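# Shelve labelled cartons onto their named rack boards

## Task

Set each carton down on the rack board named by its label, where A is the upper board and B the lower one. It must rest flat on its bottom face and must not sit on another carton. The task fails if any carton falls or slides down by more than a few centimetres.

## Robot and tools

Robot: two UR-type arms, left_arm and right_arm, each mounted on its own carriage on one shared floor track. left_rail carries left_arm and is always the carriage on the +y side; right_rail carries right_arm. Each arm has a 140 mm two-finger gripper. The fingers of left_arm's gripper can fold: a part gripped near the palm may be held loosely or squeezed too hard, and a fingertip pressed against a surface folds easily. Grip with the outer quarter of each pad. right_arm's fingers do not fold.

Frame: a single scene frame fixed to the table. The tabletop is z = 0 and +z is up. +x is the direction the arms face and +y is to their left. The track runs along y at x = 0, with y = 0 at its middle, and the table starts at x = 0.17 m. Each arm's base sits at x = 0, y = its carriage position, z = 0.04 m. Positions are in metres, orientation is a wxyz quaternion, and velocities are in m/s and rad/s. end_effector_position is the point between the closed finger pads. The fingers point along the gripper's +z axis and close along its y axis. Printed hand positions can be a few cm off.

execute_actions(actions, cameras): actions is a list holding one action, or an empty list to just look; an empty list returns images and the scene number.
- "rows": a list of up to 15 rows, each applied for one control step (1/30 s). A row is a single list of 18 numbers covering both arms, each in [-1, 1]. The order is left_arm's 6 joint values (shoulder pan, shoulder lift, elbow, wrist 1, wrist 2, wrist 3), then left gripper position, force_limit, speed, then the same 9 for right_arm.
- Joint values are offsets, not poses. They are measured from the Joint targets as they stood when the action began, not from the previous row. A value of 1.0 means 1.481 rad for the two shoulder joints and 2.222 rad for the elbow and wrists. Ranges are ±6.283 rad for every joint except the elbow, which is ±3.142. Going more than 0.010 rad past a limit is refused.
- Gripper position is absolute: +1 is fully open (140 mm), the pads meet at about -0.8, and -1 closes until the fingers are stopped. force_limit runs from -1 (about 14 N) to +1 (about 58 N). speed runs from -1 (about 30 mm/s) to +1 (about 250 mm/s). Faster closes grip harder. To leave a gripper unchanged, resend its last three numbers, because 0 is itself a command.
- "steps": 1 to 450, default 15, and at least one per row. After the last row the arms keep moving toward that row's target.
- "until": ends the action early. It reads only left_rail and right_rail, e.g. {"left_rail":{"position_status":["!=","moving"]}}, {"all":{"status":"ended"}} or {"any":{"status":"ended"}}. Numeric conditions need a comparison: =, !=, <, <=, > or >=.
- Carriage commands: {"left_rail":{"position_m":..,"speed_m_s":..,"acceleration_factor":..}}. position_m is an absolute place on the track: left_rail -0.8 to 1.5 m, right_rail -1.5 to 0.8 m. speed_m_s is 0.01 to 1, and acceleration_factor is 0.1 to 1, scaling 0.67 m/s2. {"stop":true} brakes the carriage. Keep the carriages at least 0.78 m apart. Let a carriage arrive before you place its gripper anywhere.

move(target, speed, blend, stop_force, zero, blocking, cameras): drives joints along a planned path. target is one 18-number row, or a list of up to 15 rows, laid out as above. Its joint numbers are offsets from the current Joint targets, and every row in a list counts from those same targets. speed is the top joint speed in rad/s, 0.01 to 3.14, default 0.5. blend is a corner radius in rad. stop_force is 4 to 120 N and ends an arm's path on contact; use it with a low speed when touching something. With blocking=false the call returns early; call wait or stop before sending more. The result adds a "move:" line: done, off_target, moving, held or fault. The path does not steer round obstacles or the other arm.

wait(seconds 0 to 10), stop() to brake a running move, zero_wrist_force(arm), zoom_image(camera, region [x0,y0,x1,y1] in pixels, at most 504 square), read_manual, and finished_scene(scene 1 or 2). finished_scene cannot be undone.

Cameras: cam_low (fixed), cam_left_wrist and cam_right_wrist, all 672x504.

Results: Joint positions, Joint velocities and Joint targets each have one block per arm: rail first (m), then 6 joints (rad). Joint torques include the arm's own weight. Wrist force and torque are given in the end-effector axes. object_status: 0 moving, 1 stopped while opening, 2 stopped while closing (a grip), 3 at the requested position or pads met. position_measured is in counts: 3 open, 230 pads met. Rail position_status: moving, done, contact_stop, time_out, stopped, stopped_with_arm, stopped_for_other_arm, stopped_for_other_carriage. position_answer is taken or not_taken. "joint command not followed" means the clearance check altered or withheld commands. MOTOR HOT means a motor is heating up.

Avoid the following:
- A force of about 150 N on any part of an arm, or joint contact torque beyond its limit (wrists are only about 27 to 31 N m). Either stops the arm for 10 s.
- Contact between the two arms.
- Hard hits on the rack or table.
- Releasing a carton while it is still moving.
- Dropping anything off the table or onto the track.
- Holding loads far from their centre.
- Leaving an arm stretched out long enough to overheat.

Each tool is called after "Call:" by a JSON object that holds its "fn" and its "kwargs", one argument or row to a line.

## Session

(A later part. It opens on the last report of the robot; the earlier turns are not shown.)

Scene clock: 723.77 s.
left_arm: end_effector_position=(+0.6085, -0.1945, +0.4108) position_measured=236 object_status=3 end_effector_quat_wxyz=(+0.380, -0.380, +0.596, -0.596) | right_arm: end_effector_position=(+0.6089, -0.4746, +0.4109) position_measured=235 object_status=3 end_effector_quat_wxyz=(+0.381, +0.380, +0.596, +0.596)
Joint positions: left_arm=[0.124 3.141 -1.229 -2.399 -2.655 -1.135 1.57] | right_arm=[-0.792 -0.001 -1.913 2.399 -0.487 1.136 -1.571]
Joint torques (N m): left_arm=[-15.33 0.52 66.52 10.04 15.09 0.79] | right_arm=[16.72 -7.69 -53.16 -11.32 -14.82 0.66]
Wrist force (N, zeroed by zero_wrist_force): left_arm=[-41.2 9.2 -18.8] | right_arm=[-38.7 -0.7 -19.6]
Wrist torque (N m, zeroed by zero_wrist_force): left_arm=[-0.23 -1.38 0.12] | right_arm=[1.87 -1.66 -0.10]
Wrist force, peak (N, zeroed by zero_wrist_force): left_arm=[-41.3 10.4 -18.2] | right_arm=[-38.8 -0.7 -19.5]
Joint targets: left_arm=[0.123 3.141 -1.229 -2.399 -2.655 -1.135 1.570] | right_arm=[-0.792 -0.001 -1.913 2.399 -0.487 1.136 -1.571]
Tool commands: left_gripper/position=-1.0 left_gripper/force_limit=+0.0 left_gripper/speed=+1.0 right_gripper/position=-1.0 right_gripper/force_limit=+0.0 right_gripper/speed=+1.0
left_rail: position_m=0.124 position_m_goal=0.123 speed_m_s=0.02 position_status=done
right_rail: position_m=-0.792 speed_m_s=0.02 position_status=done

Call:
{"fn": "execute_actions", "kwargs": {
  "actions": [
    {"right_rail":{"position_m":-0.777,"speed_m_s":0.02},"left_rail":{"position_m":0.1385,"speed_m_s":0.02},"steps":90,"until":{"all":{"status":"ended"}}}
  ]
}}

Call:
{"fn": "move", "kwargs": {
  "target": [
    [0,-0.1263,0.0586,0.0256,0,0,-1,0,1,0,0.1263,-0.0586,-0.0256,0,0,-1,0,1],
    [0,-0.2153,0.1068,0.0367,0,0,-1,0,1,0,0.2153,-0.1068,-0.0367,0,0,-1,0,1]
  ],
  "speed": 0.1,
  "blend": 0.05,
  "stop_force": 20,
  "cameras": ["all"]
}}

Scene clock: 742.97 s.
left_arm: end_effector_position=(+0.6085, -0.1795, +0.4108) position_measured=236 object_status=3 end_effector_quat_wxyz=(+0.380, -0.380, +0.596, -0.596) | right_arm: end_effector_position=(+0.6089, -0.4596, +0.4109) position_measured=235 object_status=3 end_effector_quat_wxyz=(+0.381, +0.380, +0.596, +0.596)
Joint positions: left_arm=[0.138 3.141 -1.229 -2.399 -2.655 -1.135 1.57] | right_arm=[-0.777 -0.001 -1.913 2.399 -0.487 1.136 -1.571]
Joint torques (N m): left_arm=[-17.22 2.34 65.84 9.44 10.09 0.54] | right_arm=[24.3 -7.84 -50.26 -10.43 -9.08 0.65]
Wrist force (N, zeroed by zero_wrist_force): left_arm=[-39.7 9.6 -17.4] | right_arm=[-37.1 -0.8 -18.9]
Wrist torque (N m, zeroed by zero_wrist_force): left_arm=[-0.22 -1.30 0.13] | right_arm=[1.92 -1.64 -0.10]
Wrist force, peak (N, zeroed by zero_wrist_force): left_arm=[-44.0 9.3 -19.8] | right_arm=[-43.6 -0.8 -21.3]
Joint targets: left_arm=[0.138 3.141 -1.229 -2.399 -2.655 -1.135 1.570] | right_arm=[-0.777 -0.001 -1.913 2.399 -0.487 1.136 -1.571]
Tool commands: left_gripper/position=-1.0 left_gripper/force_limit=+0.0 left_gripper/speed=+1.0 right_gripper/position=-1.0 right_gripper/force_limit=+0.0 right_gripper/speed=+1.0
left_rail: position_m=0.138 speed_m_s=0.02 position_status=done
right_rail: position_m=-0.777 speed_m_s=0.02 position_status=done

Scene clock: 747.20 s.
left_arm: end_effector_position=(+0.7764, -0.1796, +0.4057) position_measured=236 object_status=3 end_effector_quat_wxyz=(+0.380, -0.380, +0.596, -0.596) | right_arm: end_effector_position=(+0.7767, -0.4597, +0.4059) position_measured=235 object_status=3 end_effector_quat_wxyz=(+0.381, +0.380, +0.596, +0.596)
Joint positions: left_arm=[0.138 3.141 -1.548 -2.162 -2.573 -1.135 1.57] | right_arm=[-0.777 -0.001 -1.594 2.162 -0.568 1.136 -1.571]
Joint torques (N m): left_arm=[-22.12 29.51 66.92 11.07 7.12 0.49] | right_arm=[38.02 -38.32 -51.82 -11.35 -5.58 0.6]
Wrist force (N, zeroed by zero_wrist_force): left_arm=[-31.8 9.4 -19.1] | right_arm=[-34.9 -1.2 -17.6]
Wrist torque (N m, zeroed by zero_wrist_force): left_arm=[-0.32 -1.91 0.11] | right_arm=[1.92 -1.65 -0.13]
Wrist force, peak (N, zeroed by zero_wrist_force): left_arm=[-39.8 10.3 -18.4] | right_arm=[-37.3 -1.4 -19.5]
Joint targets: left_arm=[0.138 3.141 -1.548 -2.162 -2.573 -1.135 1.570] | right_arm=[-0.777 -0.001 -1.594 2.162 -0.568 1.136 -1.571]
left_rail: position_m=0.138 speed_m_s=0.02 position_status=done
right_rail: position_m=-0.777 speed_m_s=0.02 position_status=done
move: done
camera_calibration:
cam_left_wrist: T_world_to_cam=[[-0.015761, 0.0092124, -0.999833, 0.428534], [0.0907192, 0.995846, 0.0077456, 0.101348], [0.995752, -0.090582, -0.0165313, -0.599815], [0, 0, 0, 1]] pos_world=[0.594827, -0.159208, 0.417762]
cam_right_wrist: T_world_to_cam=[[-0.00252921, -0.0250747, 0.999682, -0.408363], [0.11933, -0.99255, -0.0245939, -0.537144], [0.992851, 0.11923, 0.00550254, -0.542522], [0, 0, 0, 1]] pos_world=[0.601708, -0.478697, 0.398008]

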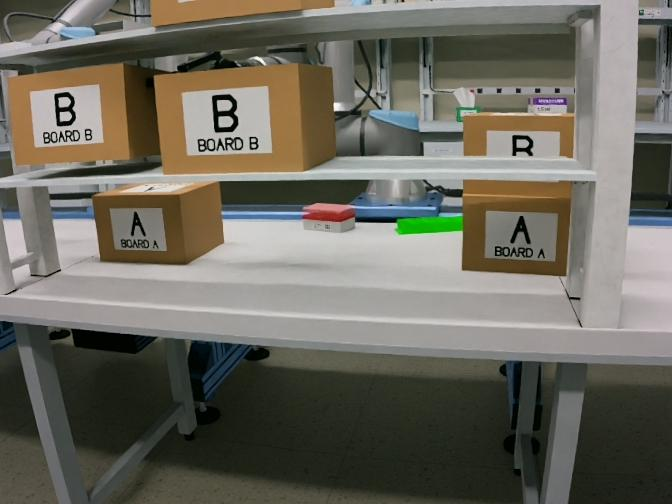

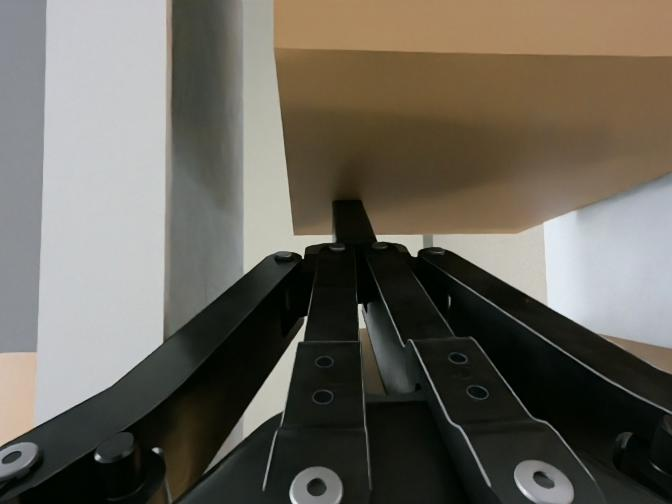

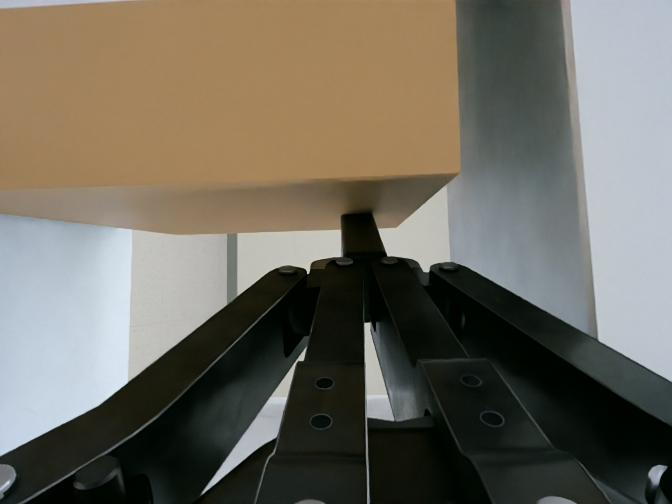

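Call:
{"fn": "move", "kwargs": {
  "target": [0,-0.0240,-0.0152,0.0310,0,0,-1,0,1,0,0.0240,0.0152,-0.0310,0,0,-1,0,1],
  "speed": 0.04,
  "stop_force": 8,
  "cameras": ["cam_low"]
}}

Scene clock: 755.40 s.
left_arm: end_effector_position=(+0.7760, -0.1795, +0.3812) position_measured=236 object_status=3 end_effector_quat_wxyz=(+0.380, -0.380, +0.596, -0.596) | right_arm: end_effector_position=(+0.7764, -0.4597, +0.3810) position_measured=235 object_status=3 end_effector_quat_wxyz=(+0.381, +0.380, +0.596, +0.596)
Joint positions: left_arm=[0.139 3.141 -1.575 -2.187 -2.521 -1.135 1.57] | right_arm=[-0.777 -0.001 -1.567 2.187 -0.621 1.136 -1.571]
Joint torques (N m): left_arm=[-26.97 72.15 61.3 2.05 6.5 0.44] | right_arm=[40.42 -57.41 -46.9 -0.79 -5.54 0.61]
Wrist force (N, zeroed by zero_wrist_force): left_arm=[-32.9 7.8 -15.0] | right_arm=[-35.6 3.4 -18.2]
Wrist torque (N m, zeroed by zero_wrist_force): left_arm=[-0.11 -1.66 0.09] | right_arm=[1.94 -1.70 -0.04]
Wrist force, peak (N, zeroed by zero_wrist_force): left_arm=[-32.1 10.1 -19.5] | right_arm=[-34.0 12.9 -21.5]
Joint targets: left_arm=[0.138 3.141 -1.575 -2.187 -2.521 -1.135 1.570] | right_arm=[-0.777 -0.001 -1.567 2.187 -0.621 1.136 -1.571]
left_rail: position_m=0.139 position_m_goal=0.138 speed_m_s=0.02 position_status=done
right_rail: position_m=-0.777 speed_m_s=0.02 position_status=done
move: contact (left_arm, right_arm); left_arm: the wrist 1 is farthest, 0.017 rad from its target; right_arm: the wrist 1 is farthest, 0.016 rad from its target
Images, in order (width x height): cam_low 672x504.

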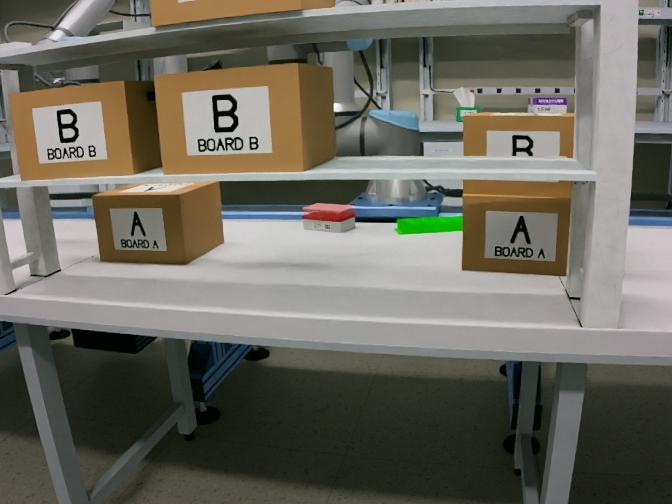

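Call:
{"fn": "execute_actions", "kwargs": {
  "actions": [
    {"right_rail":{"position_m":-0.785,"speed_m_s":0.05},"left_rail":{"position_m":0.146,"speed_m_s":0.05},"steps":90,"until":{"all":{"status":"ended"}}}
  ]
}}

Call:
{"fn": "move", "kwargs": {
  "target": [0,0.2332,-0.0954,-0.0605,0,0,-1,0,1,0,-0.2332,0.0954,0.0605,0,0,-1,0,1],
  "speed": 0.2,
  "cameras": ["cam_low"]
}}

Call:
{"fn": "execute_actions", "kwargs": {
  "actions": [
    {"right_rail":{"position_m":-0.875,"speed_m_s":0.2},"left_rail":{"position_m":0.14,"speed_m_s":0.1},"steps":90,"until":{"all":{"status":"ended"}}}
  ]
}}

Call:
{"fn": "move", "kwargs": {
  "target": [0,-0.3003,-0.2169,0.4171,0,0,-1,0,1,0,0.3003,0.2169,-0.4171,0,0,-1,0,1],
  "speed": 0.5,
  "cameras": ["all"]
}}

Scene clock: 770.30 s.
left_arm: end_effector_position=(+0.7760, -0.1722, +0.3813) position_measured=236 object_status=3 end_effector_quat_wxyz=(+0.380, -0.380, +0.596, -0.596) | right_arm: end_effector_position=(+0.7763, -0.4674, +0.3811) position_measured=235 object_status=3 end_effector_quat_wxyz=(+0.380, +0.380, +0.596, +0.596)
Joint positions: left_arm=[0.146 3.141 -1.575 -2.187 -2.521 -1.135 1.57] | right_arm=[-0.785 0 -1.567 2.187 -0.621 1.135 -1.571]
Joint torques (N m): left_arm=[1.32 61.49 44.41 6.66 -1.82 0.55] | right_arm=[-12.54 -47.82 -39.04 -3.42 2.79 0.43]
Wrist force (N, zeroed by zero_wrist_force): left_arm=[2.6 0.0 1.6] | right_arm=[4.3 3.5 -6.3]
Wrist torque (N m, zeroed by zero_wrist_force): left_arm=[-0.08 -0.38 0.04] | right_arm=[0.81 -1.00 0.02]
Wrist force, peak (N, zeroed by zero_wrist_force): left_arm=[-33.1 8.0 -15.1] | right_arm=[-35.8 4.3 -18.3]
Joint targets: left_arm=[0.146 3.141 -1.575 -2.187 -2.521 -1.135 1.570] | right_arm=[-0.785 -0.001 -1.567 2.187 -0.621 1.136 -1.571]
Tool commands: left_gripper/position=-1.0 left_gripper/force_limit=+0.0 left_gripper/speed=+1.0 right_gripper/position=-1.0 right_gripper/force_limit=+0.0 right_gripper/speed=+1.0
left_rail: position_m=0.146 speed_m_s=0.05 position_status=done
right_rail: position_m=-0.785 speed_m_s=0.05 position_status=done

Scene clock: 772.53 s.
left_arm: end_effector_position=(+0.6085, -0.1720, +0.4103) position_measured=236 object_status=3 end_effector_quat_wxyz=(+0.380, -0.381, +0.596, -0.596) | right_arm: end_effector_position=(+0.6089, -0.4676, +0.4102) position_measured=235 object_status=3 end_effector_quat_wxyz=(+0.380, +0.381, +0.596, +0.596)
Joint positions: left_arm=[0.146 3.141 -1.229 -2.399 -2.656 -1.135 1.57] | right_arm=[-0.785 -0.001 -1.912 2.399 -0.486 1.136 -1.571]
Joint torques (N m): left_arm=[8.67 35.19 35.87 -0.34 -1.9 0.3] | right_arm=[0.74 -24.54 -31.41 0.76 -2.65 0.62]
Wrist force (N, zeroed by zero_wrist_force): left_arm=[0.0 0.4 0.2] | right_arm=[4.2 3.7 -6.1]
Wrist torque (N m, zeroed by zero_wrist_force): left_arm=[0.08 0.01 -0.01] | right_arm=[0.76 -0.94 0.04]
Wrist force, peak (N, zeroed by zero_wrist_force): left_arm=[2.5 1.4 1.7] | right_arm=[4.5 3.4 -7.2]
Joint targets: left_arm=[0.146 3.141 -1.229 -2.399 -2.656 -1.135 1.570] | right_arm=[-0.785 -0.001 -1.912 2.399 -0.486 1.136 -1.571]
left_rail: position_m=0.146 speed_m_s=0.05 position_status=done
right_rail: position_m=-0.785 speed_m_s=0.05 position_status=done
move: done
Images, in order (width x height): cam_low 672x504.

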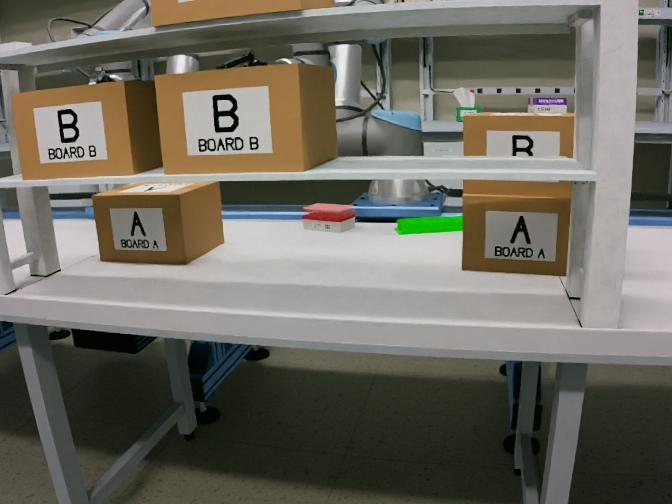

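Scene clock: 773.57 s.
left_arm: end_effector_position=(+0.6084, -0.1780, +0.4103) position_measured=236 object_status=3 end_effector_quat_wxyz=(+0.380, -0.381, +0.596, -0.596) | right_arm: end_effector_position=(+0.6088, -0.5576, +0.4102) position_measured=235 object_status=3 end_effector_quat_wxyz=(+0.380, +0.381, +0.596, +0.596)
Joint positions: left_arm=[0.14 3.141 -1.229 -2.399 -2.656 -1.135 1.57] | right_arm=[-0.875 -0.001 -1.912 2.399 -0.486 1.136 -1.571]
Joint torques (N m): left_arm=[11.09 37.12 35.87 -0.13 -1.75 0.61] | right_arm=[10.11 -25.38 -32.24 0.57 -2.19 0.5]
Wrist force (N, zeroed by zero_wrist_force): left_arm=[0.1 0.0 0.2] | right_arm=[4.1 3.6 -6.0]
Wrist torque (N m, zeroed by zero_wrist_force): left_arm=[-0.01 -0.02 -0.01] | right_arm=[0.75 -0.93 0.04]
Wrist force, peak (N, zeroed by zero_wrist_force): left_arm=[1.5 -0.1 0.6] | right_arm=[5.0 3.8 -6.1]
Joint targets: left_arm=[0.140 3.141 -1.229 -2.399 -2.656 -1.135 1.570] | right_arm=[-0.875 -0.001 -1.912 2.399 -0.486 1.136 -1.571]
Tool commands: left_gripper/position=-1.0 left_gripper/force_limit=+0.0 left_gripper/speed=+1.0 right_gripper/position=-1.0 right_gripper/force_limit=+0.0 right_gripper/speed=+1.0
left_rail: position_m=0.140 speed_m_s=0.10 position_status=done
right_rail: position_m=-0.875 speed_m_s=0.20 position_status=done

Scene clock: 776.03 s.
left_arm: end_effector_position=(+0.4611, -0.1780, +0.1454) position_measured=236 object_status=3 end_effector_quat_wxyz=(+0.380, -0.381, +0.596, -0.596) | right_arm: end_effector_position=(+0.4614, -0.5575, +0.1454) position_measured=235 object_status=3 end_effector_quat_wxyz=(+0.380, +0.381, +0.596, +0.596)
Joint positions: left_arm=[0.14 3.141 -1.674 -2.881 -1.729 -1.135 1.57] | right_arm=[-0.875 -0.001 -1.467 2.881 -1.413 1.136 -1.571]
Joint torques (N m): left_arm=[10.69 -0.95 0.61 6.5 -1.95 0.48] | right_arm=[12.19 -8.17 -0.12 -6.77 -0.28 0.49]
Wrist force (N, zeroed by zero_wrist_force): left_arm=[0.2 0.2 -0.1] | right_arm=[3.7 3.5 -6.0]
Wrist torque (N m, zeroed by zero_wrist_force): left_arm=[0.06 -0.06 -0.01] | right_arm=[0.79 -0.85 0.01]
Wrist force, peak (N, zeroed by zero_wrist_force): left_arm=[0.2 -1.9 0.1] | right_arm=[4.3 5.3 -6.3]
Joint targets: left_arm=[0.140 3.141 -1.674 -2.881 -1.729 -1.135 1.570] | right_arm=[-0.875 -0.001 -1.467 2.881 -1.413 1.136 -1.571]
left_rail: position_m=0.140 speed_m_s=0.10 position_status=done
right_rail: position_m=-0.875 speed_m_s=0.20 position_status=done
move: done
camera_calibration:
cam_left_wrist: T_world_to_cam=[[-0.0169671, 0.00921215, -0.999814, 0.163828], [0.0907343, 0.995846, 0.00763581, 0.130477], [0.995731, -0.0905878, -0.0177324, -0.289925], [0, 0, 0, 1]] pos_world=[0.279628, -0.157708, 0.15766]
cam_right_wrist: T_world_to_cam=[[-0.00131406, -0.0251239, 0.999683, -0.151768], [0.119299, -0.992549, -0.0247877, -0.603056], [0.992857, 0.119229, 0.00430152, -0.21621], [0, 0, 0, 1]] pos_world=[0.28641, -0.576597, 0.137702]

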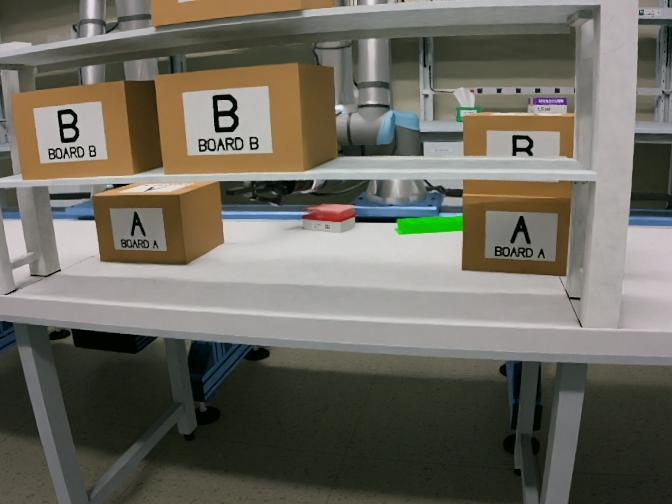

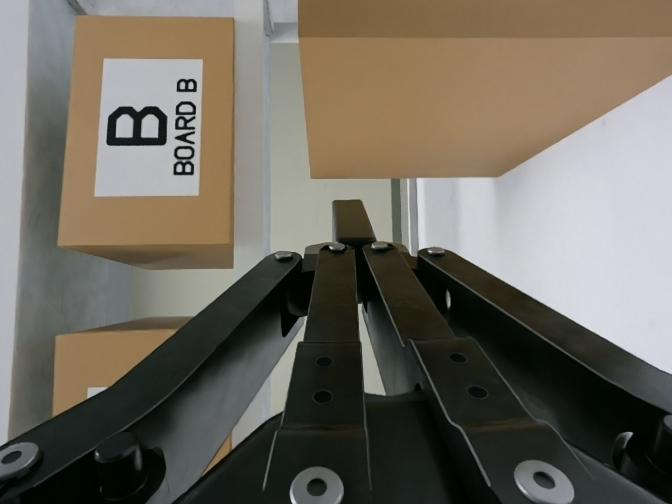

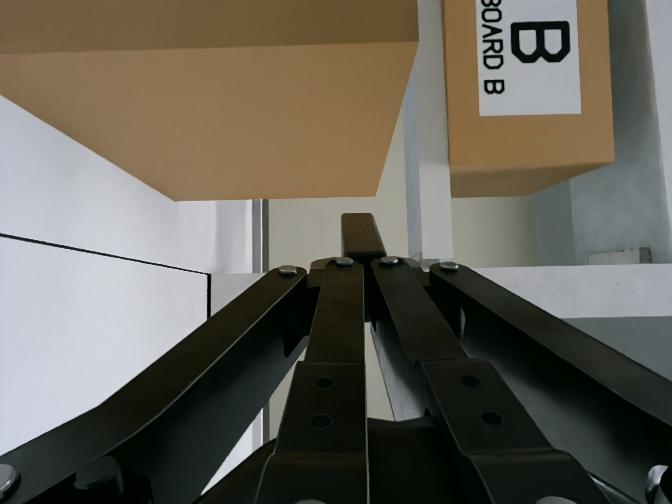

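Call:
{"fn": "move", "kwargs": {
  "target": [0,-0.0224,0.0270,-0.0116,0,0,-1,0,1,0,0.0224,-0.0270,0.0116,0,0,-1,0,1],
  "speed": 0.3
}}

Call:
{"fn": "execute_actions", "kwargs": {
  "actions": [
    {"right_rail":{"position_m":-0.843,"speed_m_s":0.06},"left_rail":{"position_m":0.083,"speed_m_s":0.06},"steps":90,"until":{"all":{"status":"ended"}}}
  ],
  "cameras": ["cam_left_wrist","cam_right_wrist"]
}}

Scene clock: 789.97 s.
left_arm: end_effector_position=(+0.4964, -0.1780, +0.1459) position_measured=236 object_status=3 end_effector_quat_wxyz=(+0.380, -0.380, +0.596, -0.596) | right_arm: end_effector_position=(+0.4967, -0.5575, +0.1458) position_measured=235 object_status=3 end_effector_quat_wxyz=(+0.381, +0.380, +0.596, +0.596)
Joint positions: left_arm=[0.14 3.141 -1.707 -2.821 -1.755 -1.135 1.57] | right_arm=[-0.875 -0.001 -1.434 2.822 -1.387 1.136 -1.571]
Joint torques (N m): left_arm=[9.65 5.21 23.85 -0.03 -1.4 1.01] | right_arm=[10.78 -15.4 -18.04 1 2.28 0.55]
Wrist force (N, zeroed by zero_wrist_force): left_arm=[0.4 -0.1 0.4] | right_arm=[3.8 3.5 -6.4]
Wrist torque (N m, zeroed by zero_wrist_force): left_arm=[-0.02 -0.08 -0.02] | right_arm=[0.76 -0.87 0.00]
Wrist force, peak (N, zeroed by zero_wrist_force): left_arm=[0.8 0.1 -0.8] | right_arm=[4.0 3.5 -6.9]
Joint targets: left_arm=[0.140 3.141 -1.707 -2.821 -1.755 -1.135 1.570] | right_arm=[-0.875 -0.001 -1.434 2.821 -1.387 1.136 -1.571]
left_rail: position_m=0.140 speed_m_s=0.10 position_status=done
right_rail: position_m=-0.875 speed_m_s=0.20 position_status=done
move: done

Scene clock: 791.27 s.
left_arm: end_effector_position=(+0.4965, -0.2349, +0.1459) position_measured=236 object_status=3 end_effector_quat_wxyz=(+0.380, -0.380, +0.596, -0.596) | right_arm: end_effector_position=(+0.4968, -0.5255, +0.1458) position_measured=235 object_status=3 end_effector_quat_wxyz=(+0.381, +0.380, +0.596, +0.596)
Joint positions: left_arm=[0.083 3.141 -1.707 -2.821 -1.755 -1.135 1.57] | right_arm=[-0.843 -0.001 -1.434 2.821 -1.387 1.136 -1.571]
Joint torques (N m): left_arm=[4.34 7.11 18.8 0.69 4.52 0.78] | right_arm=[8.84 -12.87 -17.44 0.81 2.87 0.34]
Wrist force (N, zeroed by zero_wrist_force): left_arm=[-8.5 0.1 -4.9] | right_arm=[3.6 3.4 -6.1]
Wrist torque (N m, zeroed by zero_wrist_force): left_arm=[0.03 -0.34 -0.03] | right_arm=[0.77 -0.84 0.00]
Wrist force, peak (N, zeroed by zero_wrist_force): left_arm=[-11.4 -1.3 -5.8] | right_arm=[1.9 3.6 -7.4]
Joint targets: left_arm=[0.083 3.141 -1.707 -2.821 -1.755 -1.135 1.570] | right_arm=[-0.843 -0.001 -1.434 2.821 -1.387 1.136 -1.571]
Tool commands: left_gripper/position=-1.0 left_gripper/force_limit=+0.0 left_gripper/speed=+1.0 right_gripper/position=-1.0 right_gripper/force_limit=+0.0 right_gripper/speed=+1.0
left_rail: position_m=0.083 speed_m_s=0.06 position_status=done
right_rail: position_m=-0.843 speed_m_s=0.06 position_status=done
camera_calibration:
cam_left_wrist: T_world_to_cam=[[-0.0159614, 0.00922753, -0.99983, 0.164943], [0.0906215, 0.995855, 0.00774416, 0.183947], [0.995757, -0.0904825, -0.0167314, -0.330466], [0, 0, 0, 1]] pos_world=[0.315027, -0.214608, 0.157962]
cam_right_wrist: T_world_to_cam=[[-0.0023184, -0.025149, 0.999681, -0.150813], [0.119325, -0.992548, -0.0246929, -0.575534], [0.992853, 0.119229, 0.00530202, -0.255308], [0, 0, 0, 1]] pos_world=[0.321809, -0.544597, 0.137907]
Images, in order (width x height): cam_left_wrist 672x504, cam_right_wrist 672x504.

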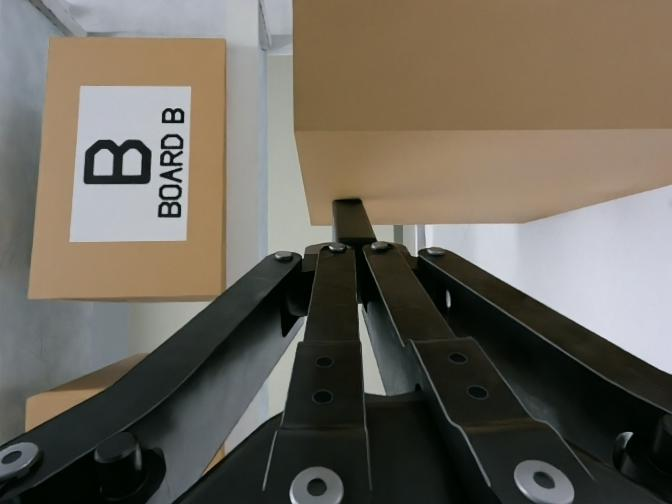

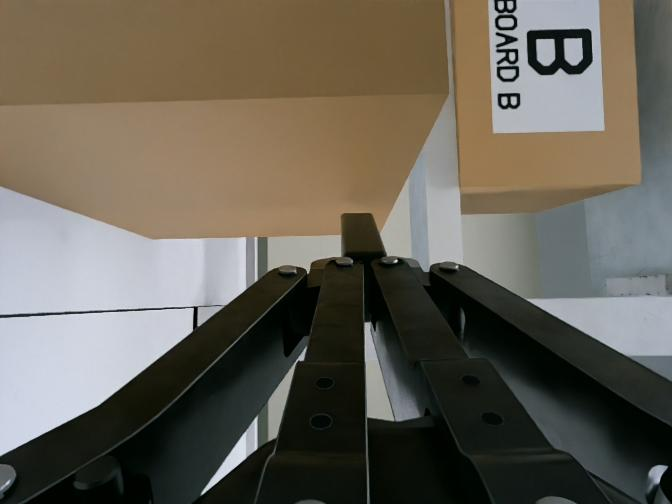

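Call:
{"fn": "execute_actions", "kwargs": {
  "actions": [
    {"right_rail":{"position_m":-0.834,"speed_m_s":0.05},"steps":90,"until":{"all":{"status":"ended"}}}
  ]
}}

Call:
{"fn": "move", "kwargs": {
  "target": [
    [0,0.5244,0.1621,-0.5117,0,0,-1,0,1,0,-0.5244,-0.1621,0.5117,0,0,-1,0,1],
    [0,0.5378,0.3415,-0.7000,0,0,-1,0,1,0,-0.5378,-0.3415,0.7000,0,0,-1,0,1],
    [0,0.3657,0.3937,-0.6374,0,0,-1,0,1,0,-0.3657,-0.3937,0.6374,0,0,-1,0,1],
    [0,0.1952,0.4739,-0.6040,0,0,-1,0,1,0,-0.1952,-0.4739,0.6040,0,0,-1,0,1]
  ],
  "speed": 0.28,
  "blend": 0.05,
  "cameras": ["all"]
}}

Scene clock: 806.53 s.
left_arm: end_effector_position=(+0.4965, -0.2350, +0.1459) position_measured=236 object_status=3 end_effector_quat_wxyz=(+0.380, -0.380, +0.596, -0.596) | right_arm: end_effector_position=(+0.4968, -0.5166, +0.1458) position_measured=235 object_status=3 end_effector_quat_wxyz=(+0.381, +0.380, +0.596, +0.596)
Joint positions: left_arm=[0.083 3.141 -1.707 -2.821 -1.755 -1.135 1.57] | right_arm=[-0.834 -0.001 -1.434 2.821 -1.387 1.136 -1.571]
Joint torques (N m): left_arm=[-15.12 18.13 1.99 4.4 6.18 0.53] | right_arm=[7.18 -12.89 -16.94 0.55 -10.86 0.33]
Wrist force (N, zeroed by zero_wrist_force): left_arm=[-20.5 -2.5 -12.0] | right_arm=[-27.5 6.7 -23.2]
Wrist torque (N m, zeroed by zero_wrist_force): left_arm=[0.06 -0.76 -0.04] | right_arm=[0.73 -1.44 0.03]
Wrist force, peak (N, zeroed by zero_wrist_force): left_arm=[-20.6 -2.1 -12.0] | right_arm=[-27.5 6.7 -23.2]
Joint targets: left_arm=[0.083 3.141 -1.707 -2.821 -1.755 -1.135 1.570] | right_arm=[-0.834 -0.001 -1.434 2.821 -1.387 1.136 -1.571]
Tool commands: left_gripper/position=-1.0 left_gripper/force_limit=+0.0 left_gripper/speed=+1.0 right_gripper/position=-1.0 right_gripper/force_limit=+0.0 right_gripper/speed=+1.0
left_rail: position_m=0.083 speed_m_s=0.06 position_status=done
right_rail: position_m=-0.834 speed_m_s=0.05 position_status=done

Scene clock: 814.43 s.
left_arm: end_effector_position=(+0.7863, -0.2351, +0.6808) position_measured=236 object_status=3 end_effector_quat_wxyz=(+0.380, -0.380, +0.596, -0.596) | right_arm: end_effector_position=(+0.7868, -0.5167, +0.6807) position_measured=235 object_status=3 end_effector_quat_wxyz=(+0.381, +0.380, +0.596, +0.596)
Joint positions: left_arm=[0.083 3.141 -1.418 -1.768 -3.097 -1.135 1.57] | right_arm=[-0.834 -0.001 -1.723 1.768 -0.045 1.136 -1.571]
Joint torques (N m): left_arm=[-22.19 27.22 73.39 10.47 5.84 0.91] | right_arm=[5.15 -33.47 -60.06 -11.53 -12.46 0.35]
Wrist force (N, zeroed by zero_wrist_force): left_arm=[-20.2 9.2 -9.3] | right_arm=[-16.5 -5.3 -15.7]
Wrist torque (N m, zeroed by zero_wrist_force): left_arm=[-0.33 -0.66 0.10] | right_arm=[1.03 -1.39 -0.14]
Wrist force, peak (N, zeroed by zero_wrist_force): left_arm=[-27.5 9.2 -13.4] | right_arm=[-27.4 6.5 -23.6]
Joint targets: left_arm=[0.083 3.141 -1.418 -1.768 -3.097 -1.135 1.570] | right_arm=[-0.834 -0.001 -1.723 1.768 -0.045 1.136 -1.571]
left_rail: position_m=0.083 speed_m_s=0.06 position_status=done
right_rail: position_m=-0.834 speed_m_s=0.05 position_status=done
move: done
camera_calibration:
cam_left_wrist: T_world_to_cam=[[-0.0158607, 0.00922067, -0.999832, 0.704318], [0.09072, 0.995846, 0.0077448, 0.15358], [0.99575, -0.0905819, -0.0166313, -0.610182], [0, 0, 0, 1]] pos_world=[0.604827, -0.214708, 0.692862]
cam_right_wrist: T_world_to_cam=[[-0.00243002, -0.0250623, 0.999683, -0.684533], [0.119328, -0.99255, -0.0245934, -0.588166], [0.992852, 0.11923, 0.00540254, -0.547199], [0, 0, 0, 1]] pos_world=[0.611808, -0.535697, 0.672808]

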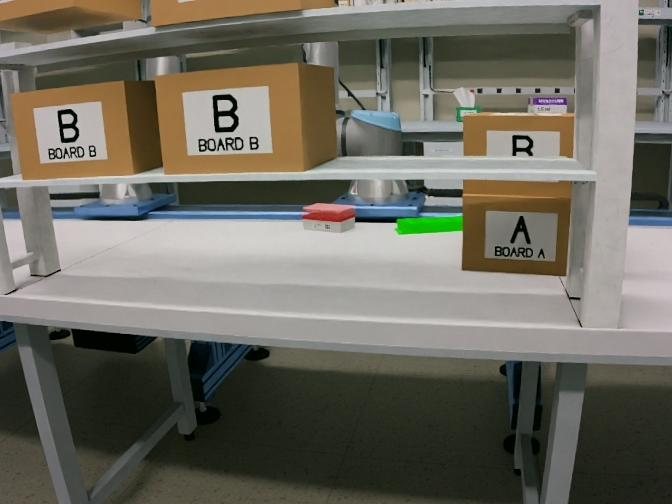

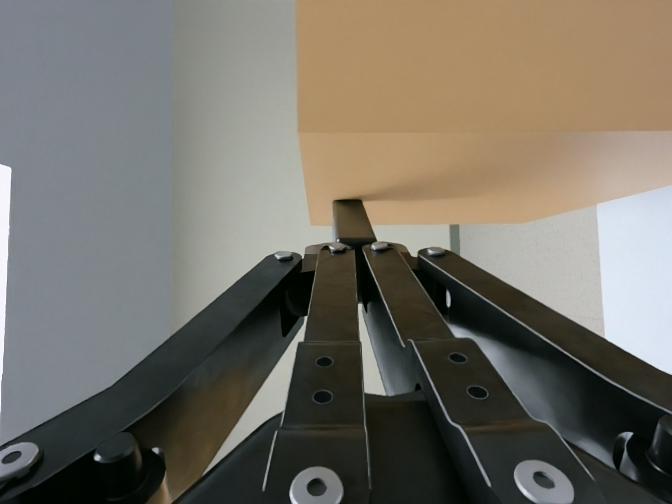

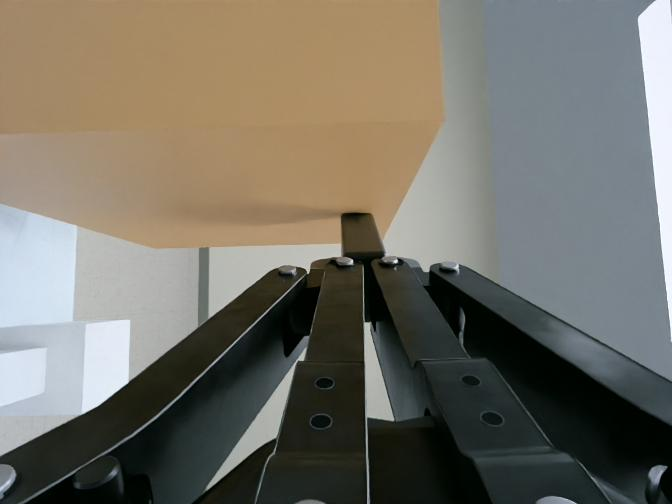

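Call:
{"fn": "move", "kwargs": {
  "target": [0,-0.0067,-0.0437,0.0482,0,0,-1,0,1,0,0.0067,0.0437,-0.0482,0,0,-1,0,1],
  "speed": 0.05,
  "stop_force": 9,
  "cameras": ["cam_left_wrist","cam_right_wrist"]
}}

Scene clock: 822.50 s.
left_arm: end_effector_position=(+0.7868, -0.2351, +0.6282) position_measured=236 object_status=3 end_effector_quat_wxyz=(+0.380, -0.380, +0.596, -0.596) | right_arm: end_effector_position=(+0.7873, -0.5167, +0.6276) position_measured=235 object_status=3 end_effector_quat_wxyz=(+0.381, +0.380, +0.596, +0.596)
Joint positions: left_arm=[0.083 3.141 -1.427 -1.854 -3.003 -1.135 1.57] | right_arm=[-0.834 -0.001 -1.714 1.854 -0.14 1.136 -1.571]
Joint torques (N m): left_arm=[-19.22 64.2 68.22 1.66 6.12 0.62] | right_arm=[5.07 -52.02 -55.22 -0.57 -9.38 0.36]
Wrist force (N, zeroed by zero_wrist_force): left_arm=[-21.0 5.7 -9.3] | right_arm=[-17.9 -0.8 -17.4]
Wrist torque (N m, zeroed by zero_wrist_force): left_arm=[-0.21 -0.71 0.06] | right_arm=[0.79 -1.38 -0.05]
Wrist force, peak (N, zeroed by zero_wrist_force): left_arm=[-19.3 -8.5 -13.2] | right_arm=[-16.8 10.5 -21.3]
Joint targets: left_arm=[0.083 3.141 -1.427 -1.854 -3.003 -1.135 1.570] | right_arm=[-0.834 -0.001 -1.714 1.854 -0.140 1.136 -1.571]
left_rail: position_m=0.083 speed_m_s=0.06 position_status=done
right_rail: position_m=-0.834 speed_m_s=0.05 position_status=done
move: contact (left_arm, right_arm); left_arm: the wrist 1 is farthest, 0.013 rad from its target; right_arm: the wrist 1 is farthest, 0.012 rad from its target
camera_calibration:
cam_left_wrist: T_world_to_cam=[[-0.0156614, 0.00920413, -0.999835, 0.651513], [0.0907185, 0.995846, 0.0077464, 0.153943], [0.995753, -0.0905822, -0.0164314, -0.611686], [0, 0, 0, 1]] pos_world=[0.605327, -0.214708, 0.640162]
cam_right_wrist: T_world_to_cam=[[-0.0026284, -0.0250872, 0.999682, -0.631241], [0.119333, -0.99255, -0.0245944, -0.589524], [0.992851, 0.11923, 0.00560254, -0.547432], [0, 0, 0, 1]] pos_world=[0.612208, -0.535697, 0.619609]
Images, in order (width x height): cam_left_wrist 672x504, cam_right_wrist 672x504.

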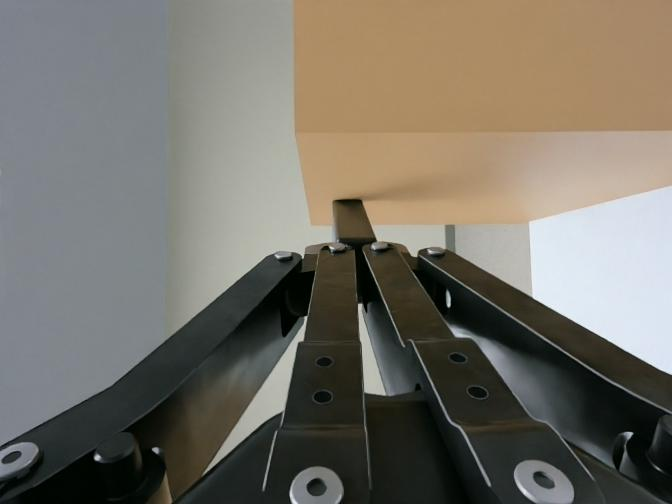

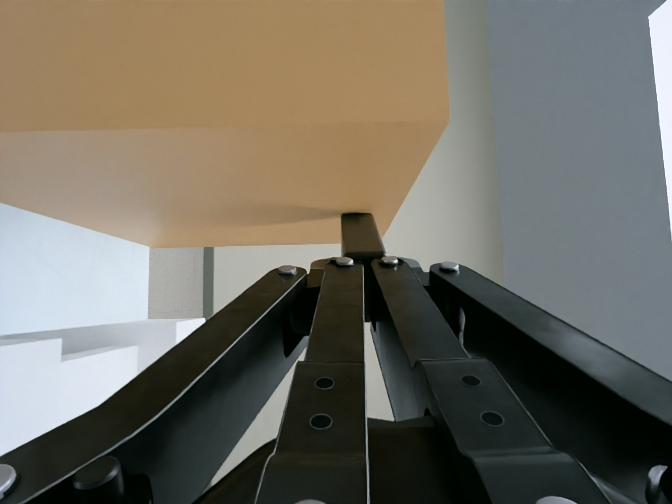

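Call:
{"fn": "execute_actions", "kwargs": {
  "actions": [
    {"right_rail":{"position_m":-0.87,"speed_m_s":0.08},"left_rail":{"position_m":0.12,"speed_m_s":0.08},"steps":90,"until":{"all":{"status":"ended"}}}
  ]
}}

Call:
{"fn": "move", "kwargs": {
  "target": [0,0.3837,-0.2433,-0.0124,0,0,-1,0,1,0,-0.3837,0.2433,0.0124,0,0,-1,0,1],
  "speed": 0.5
}}

Call:
{"fn": "execute_actions", "kwargs": {
  "actions": [
    {"left_rail":{"position_m":1.01,"speed_m_s":0.6},"steps":120,"until":{"all":{"status":"ended"}}}
  ]
}}

Call:
{"fn": "execute_actions", "kwargs": {
  "actions": [
    {"right_rail":{"position_m":-0.25,"speed_m_s":0.5},"steps":120,"until":{"all":{"status":"ended"}}}
  ]
}}

Call:
{"fn": "move", "kwargs": {
  "target": [0,-0.6991,-0.2142,0.6802,0,0,-1,0,1,0,0,0,0,0,0,-1,0,1],
  "speed": 0.5,
  "cameras": ["all"]
}}

Scene clock: 837.17 s.
left_arm: end_effector_position=(+0.7868, -0.1981, +0.6283) position_measured=236 object_status=3 end_effector_quat_wxyz=(+0.380, -0.380, +0.596, -0.596) | right_arm: end_effector_position=(+0.7873, -0.5527, +0.6277) position_measured=235 object_status=3 end_effector_quat_wxyz=(+0.381, +0.380, +0.596, +0.596)
Joint positions: left_arm=[0.12 3.141 -1.427 -1.853 -3.003 -1.135 1.57] | right_arm=[-0.87 -0.001 -1.714 1.854 -0.14 1.136 -1.571]
Joint torques (N m): left_arm=[12.34 45.39 45.34 5.14 -1.65 0.27] | right_arm=[4.61 -37.67 -39.3 -2.51 3.23 0.27]
Wrist force (N, zeroed by zero_wrist_force): left_arm=[0.2 0.0 -0.1] | right_arm=[2.4 1.7 -7.5]
Wrist torque (N m, zeroed by zero_wrist_force): left_arm=[0.00 -0.05 -0.01] | right_arm=[0.30 -0.57 0.00]
Wrist force, peak (N, zeroed by zero_wrist_force): left_arm=[-21.0 6.2 -9.2] | right_arm=[-18.3 0.2 -17.6]
Joint targets: left_arm=[0.120 3.141 -1.427 -1.854 -3.003 -1.135 1.570] | right_arm=[-0.870 -0.001 -1.714 1.854 -0.140 1.136 -1.571]
Tool commands: left_gripper/position=-1.0 left_gripper/force_limit=+0.0 left_gripper/speed=+1.0 right_gripper/position=-1.0 right_gripper/force_limit=+0.0 right_gripper/speed=+1.0
left_rail: position_m=0.120 speed_m_s=0.08 position_status=done
right_rail: position_m=-0.870 speed_m_s=0.08 position_status=done

Scene clock: 838.93 s.
left_arm: end_effector_position=(+0.4764, -0.1980, +0.5014) position_measured=236 object_status=3 end_effector_quat_wxyz=(+0.380, -0.380, +0.596, -0.596) | right_arm: end_effector_position=(+0.4768, -0.5525, +0.5009) position_measured=235 object_status=3 end_effector_quat_wxyz=(+0.381, +0.380, +0.596, +0.596)
Joint positions: left_arm=[0.12 3.141 -0.859 -2.394 -3.03 -1.135 1.57] | right_arm=[-0.87 -0.001 -2.283 2.395 -0.113 1.136 -1.571]
Joint torques (N m): left_arm=[9.23 13.91 41.08 -0.13 -1.84 0.59] | right_arm=[4.5 1.96 -35.36 0.81 2.77 0.56]
Wrist force (N, zeroed by zero_wrist_force): left_arm=[0.3 -0.1 0.3] | right_arm=[2.3 2.0 -7.3]
Wrist torque (N m, zeroed by zero_wrist_force): left_arm=[-0.04 -0.10 -0.02] | right_arm=[0.43 -0.51 -0.01]
Wrist force, peak (N, zeroed by zero_wrist_force): left_arm=[1.3 1.9 -2.1] | right_arm=[3.4 0.1 -9.3]
Joint targets: left_arm=[0.120 3.141 -0.858 -2.394 -3.030 -1.135 1.570] | right_arm=[-0.870 -0.001 -2.283 2.395 -0.112 1.136 -1.571]
left_rail: position_m=0.120 speed_m_s=0.08 position_status=done
right_rail: position_m=-0.870 speed_m_s=0.08 position_status=done
move: done

Scene clock: 841.60 s.
left_arm: end_effector_position=(+0.4763, +0.6920, +0.5013) position_measured=236 object_status=3 end_effector_quat_wxyz=(+0.380, -0.380, +0.596, -0.596) | right_arm: end_effector_position=(+0.4767, -0.5525, +0.5008) position_measured=235 object_status=3 end_effector_quat_wxyz=(+0.381, +0.380, +0.596, +0.596)
Joint positions: left_arm=[1.01 3.141 -0.858 -2.394 -3.03 -1.135 1.57] | right_arm=[-0.87 -0.001 -2.283 2.395 -0.112 1.136 -1.571]
Joint torques (N m): left_arm=[10.8 6.82 46.94 1.78 -1.56 0.8] | right_arm=[3.93 0.79 -35.76 0.88 2.84 0.28]
Wrist force (N, zeroed by zero_wrist_force): left_arm=[0.3 -0.1 0.0] | right_arm=[2.3 1.9 -7.0]
Wrist torque (N m, zeroed by zero_wrist_force): left_arm=[-0.04 -0.09 -0.02] | right_arm=[0.40 -0.52 -0.01]
Wrist force, peak (N, zeroed by zero_wrist_force): left_arm=[1.5 -0.1 0.9] | right_arm=[2.5 2.1 -7.4]
Joint targets: left_arm=[1.010 3.141 -0.858 -2.394 -3.030 -1.135 1.570] | right_arm=[-0.870 -0.001 -2.283 2.395 -0.112 1.136 -1.571]
Tool commands: left_gripper/position=-1.0 left_gripper/force_limit=+0.0 left_gripper/speed=+1.0 right_gripper/position=-1.0 right_gripper/force_limit=+0.0 right_gripper/speed=+1.0
left_rail: position_m=1.010 speed_m_s=0.60 position_status=done
right_rail: position_m=-0.870 speed_m_s=0.08 position_status=done

Scene clock: 843.87 s.
left_arm: end_effector_position=(+0.4763, +0.6920, +0.5013) position_measured=236 object_status=3 end_effector_quat_wxyz=(+0.380, -0.380, +0.596, -0.596) | right_arm: end_effector_position=(+0.4767, +0.0675, +0.5008) position_measured=235 object_status=3 end_effector_quat_wxyz=(+0.381, +0.380, +0.596, +0.596)
Joint positions: left_arm=[1.01 3.141 -0.858 -2.394 -3.03 -1.135 1.57] | right_arm=[-0.25 -0.001 -2.283 2.395 -0.112 1.136 -1.571]
Joint torques (N m): left_arm=[11.35 6.49 50.43 3.13 -1.66 0.71] | right_arm=[4.89 2.32 -39.21 -0.77 2.95 0.48]
Wrist force (N, zeroed by zero_wrist_force): left_arm=[0.3 -0.1 0.2] | right_arm=[2.3 1.9 -7.3]
Wrist torque (N m, zeroed by zero_wrist_force): left_arm=[-0.03 -0.09 -0.01] | right_arm=[0.39 -0.53 -0.01]
Wrist force, peak (N, zeroed by zero_wrist_force): left_arm=[0.5 -0.4 0.4] | right_arm=[0.8 2.1 -8.0]
Joint targets: left_arm=[1.010 3.141 -0.858 -2.394 -3.030 -1.135 1.570] | right_arm=[-0.250 -0.001 -2.283 2.395 -0.112 1.136 -1.571]
Tool commands: left_gripper/position=-1.0 left_gripper/force_limit=+0.0 left_gripper/speed=+1.0 right_gripper/position=-1.0 right_gripper/force_limit=+0.0 right_gripper/speed=+1.0
left_rail: position_m=1.010 speed_m_s=0.60 position_status=done
right_rail: position_m=-0.250 speed_m_s=0.50 position_status=done

Scene clock: 847.50 s.
left_arm: end_effector_position=(+0.4738, +0.6920, +0.1111) position_measured=236 object_status=3 end_effector_quat_wxyz=(+0.380, -0.380, +0.596, -0.596) | right_arm: end_effector_position=(+0.4767, +0.0675, +0.5008) position_measured=235 object_status=3 end_effector_quat_wxyz=(+0.381, +0.380, +0.596, +0.596)
Joint positions: left_arm=[1.01 3.141 -1.894 -2.87 -1.519 -1.135 1.57] | right_arm=[-0.25 -0.001 -2.283 2.395 -0.112 1.136 -1.571]
Joint torques (N m): left_arm=[10.73 7.41 -10.43 6.76 -1.62 0.84] | right_arm=[5.05 7.48 -44.07 -2.9 2.69 0.45]
Wrist force (N, zeroed by zero_wrist_force): left_arm=[0.4 -0.2 0.1] | right_arm=[2.2 2.0 -7.4]
Wrist torque (N m, zeroed by zero_wrist_force): left_arm=[-0.03 -0.12 -0.02] | right_arm=[0.43 -0.50 -0.01]
Wrist force, peak (N, zeroed by zero_wrist_force): left_arm=[0.5 -1.8 -1.1] | right_arm=[2.4 2.3 -7.5]
Joint targets: left_arm=[1.010 3.141 -1.894 -2.870 -1.519 -1.135 1.570] | right_arm=[-0.250 -0.001 -2.283 2.395 -0.112 1.136 -1.571]
left_rail: position_m=1.010 speed_m_s=0.60 position_status=done
right_rail: position_m=-0.250 speed_m_s=0.50 position_status=done
move: done
camera_calibration:
cam_left_wrist: T_world_to_cam=[[-0.0155618, 0.00919586, -0.999837, 0.121141], [0.0907177, 0.995847, 0.0077472, -0.736807], [0.995755, -0.0905823, -0.0163314, -0.224553], [0, 0, 0, 1]] pos_world=[0.292327, 0.712292, 0.123162]
cam_right_wrist: T_world_to_cam=[[-0.00282679, -0.025112, 0.999681, -0.490684], [0.119338, -0.992549, -0.0245954, 0.0241721], [0.99285, 0.11923, 0.00580254, -0.308082], [0, 0, 0, 1]] pos_world=[0.301608, 0.0484026, 0.49291]

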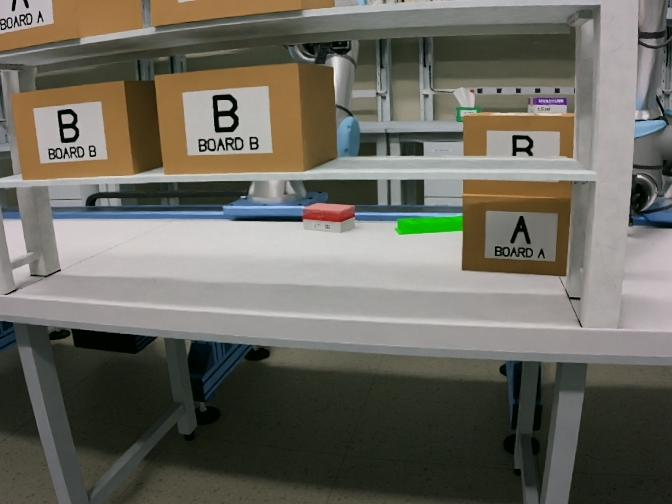

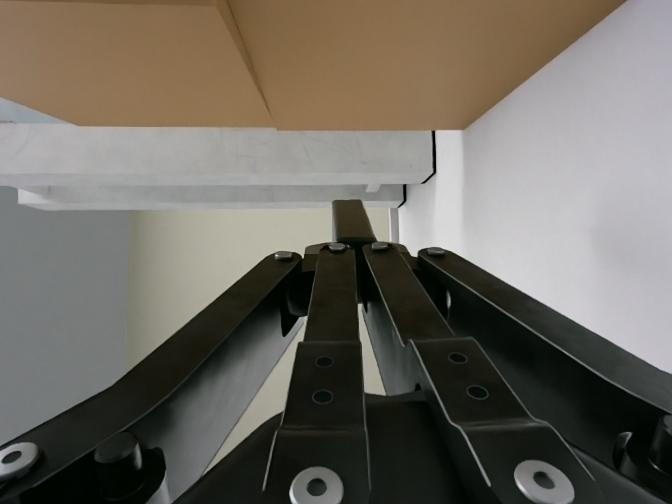

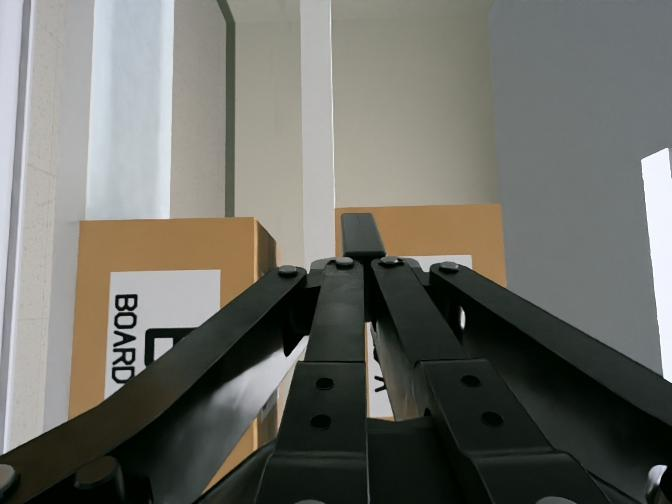

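Call:
{"fn": "execute_actions", "kwargs": {
  "actions": [
    {"left_rail":{"position_m":0.795,"speed_m_s":0.07},"steps":150,"until":{"all":{"status":"ended"}}}
  ],
  "cameras": ["cam_low","cam_left_wrist"]
}}

Scene clock: 857.63 s.
left_arm: end_effector_position=(+0.4737, +0.4770, +0.1111) position_measured=236 object_status=3 end_effector_quat_wxyz=(+0.380, -0.380, +0.596, -0.596) | right_arm: end_effector_position=(+0.4767, +0.0675, +0.5008) position_measured=235 object_status=3 end_effector_quat_wxyz=(+0.381, +0.380, +0.596, +0.596)
Joint positions: left_arm=[0.795 3.141 -1.894 -2.87 -1.519 -1.135 1.57] | right_arm=[-0.25 -0.001 -2.283 2.395 -0.112 1.136 -1.571]
Joint torques (N m): left_arm=[-17.43 20.8 14.03 2.84 4.65 0.54] | right_arm=[4.94 14.39 -51 -5.94 2.94 0.48]
Wrist force (N, zeroed by zero_wrist_force): left_arm=[-13.3 -2.1 -12.5] | right_arm=[2.3 2.2 -7.0]
Wrist torque (N m, zeroed by zero_wrist_force): left_arm=[0.03 -0.44 -0.04] | right_arm=[0.47 -0.52 -0.01]
Wrist force, peak (N, zeroed by zero_wrist_force): left_arm=[-22.3 -3.3 -14.1] | right_arm=[2.6 2.0 -7.4]
Joint targets: left_arm=[0.795 3.141 -1.894 -2.870 -1.519 -1.135 1.570] | right_arm=[-0.250 -0.001 -2.283 2.395 -0.112 1.136 -1.571]
Tool commands: left_gripper/position=-1.0 left_gripper/force_limit=+0.0 left_gripper/speed=+1.0 right_gripper/position=-1.0 right_gripper/force_limit=+0.0 right_gripper/speed=+1.0
left_rail: position_m=0.795 speed_m_s=0.07 position_status=done
right_rail: position_m=-0.250 speed_m_s=0.50 position_status=done
camera_calibration:
cam_left_wrist: T_world_to_cam=[[-0.0155607, 0.00919723, -0.999837, 0.123114], [0.0908169, 0.995837, 0.00774703, -0.522815], [0.995746, -0.0906816, -0.0163312, -0.243868], [0, 0, 0, 1]] pos_world=[0.292227, 0.497392, 0.123162]
Images, in order (width x height): cam_low 672x504, cam_left_wrist 672x504.

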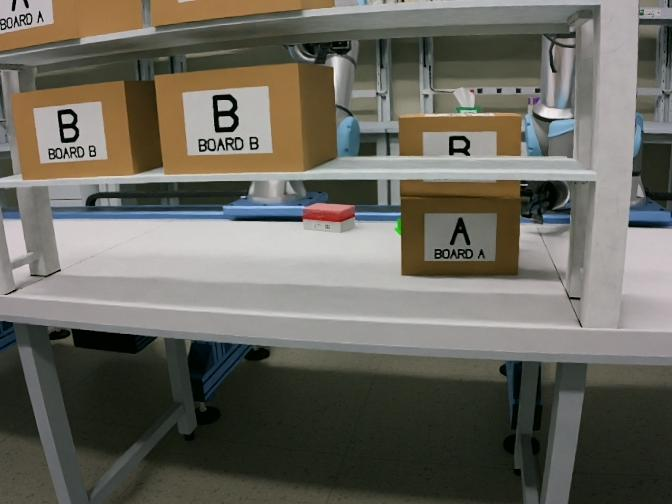

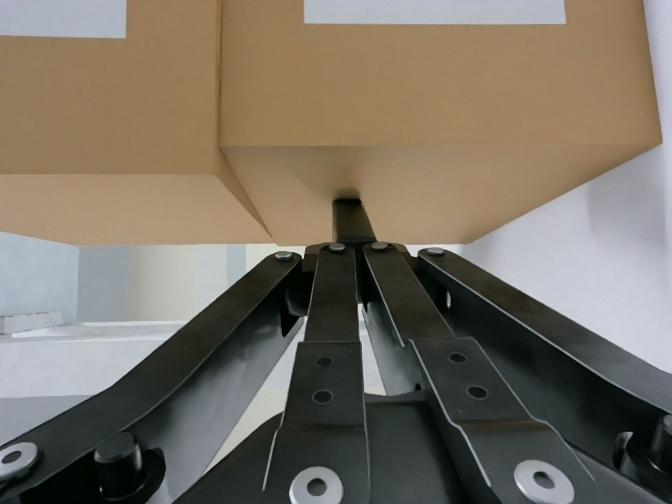

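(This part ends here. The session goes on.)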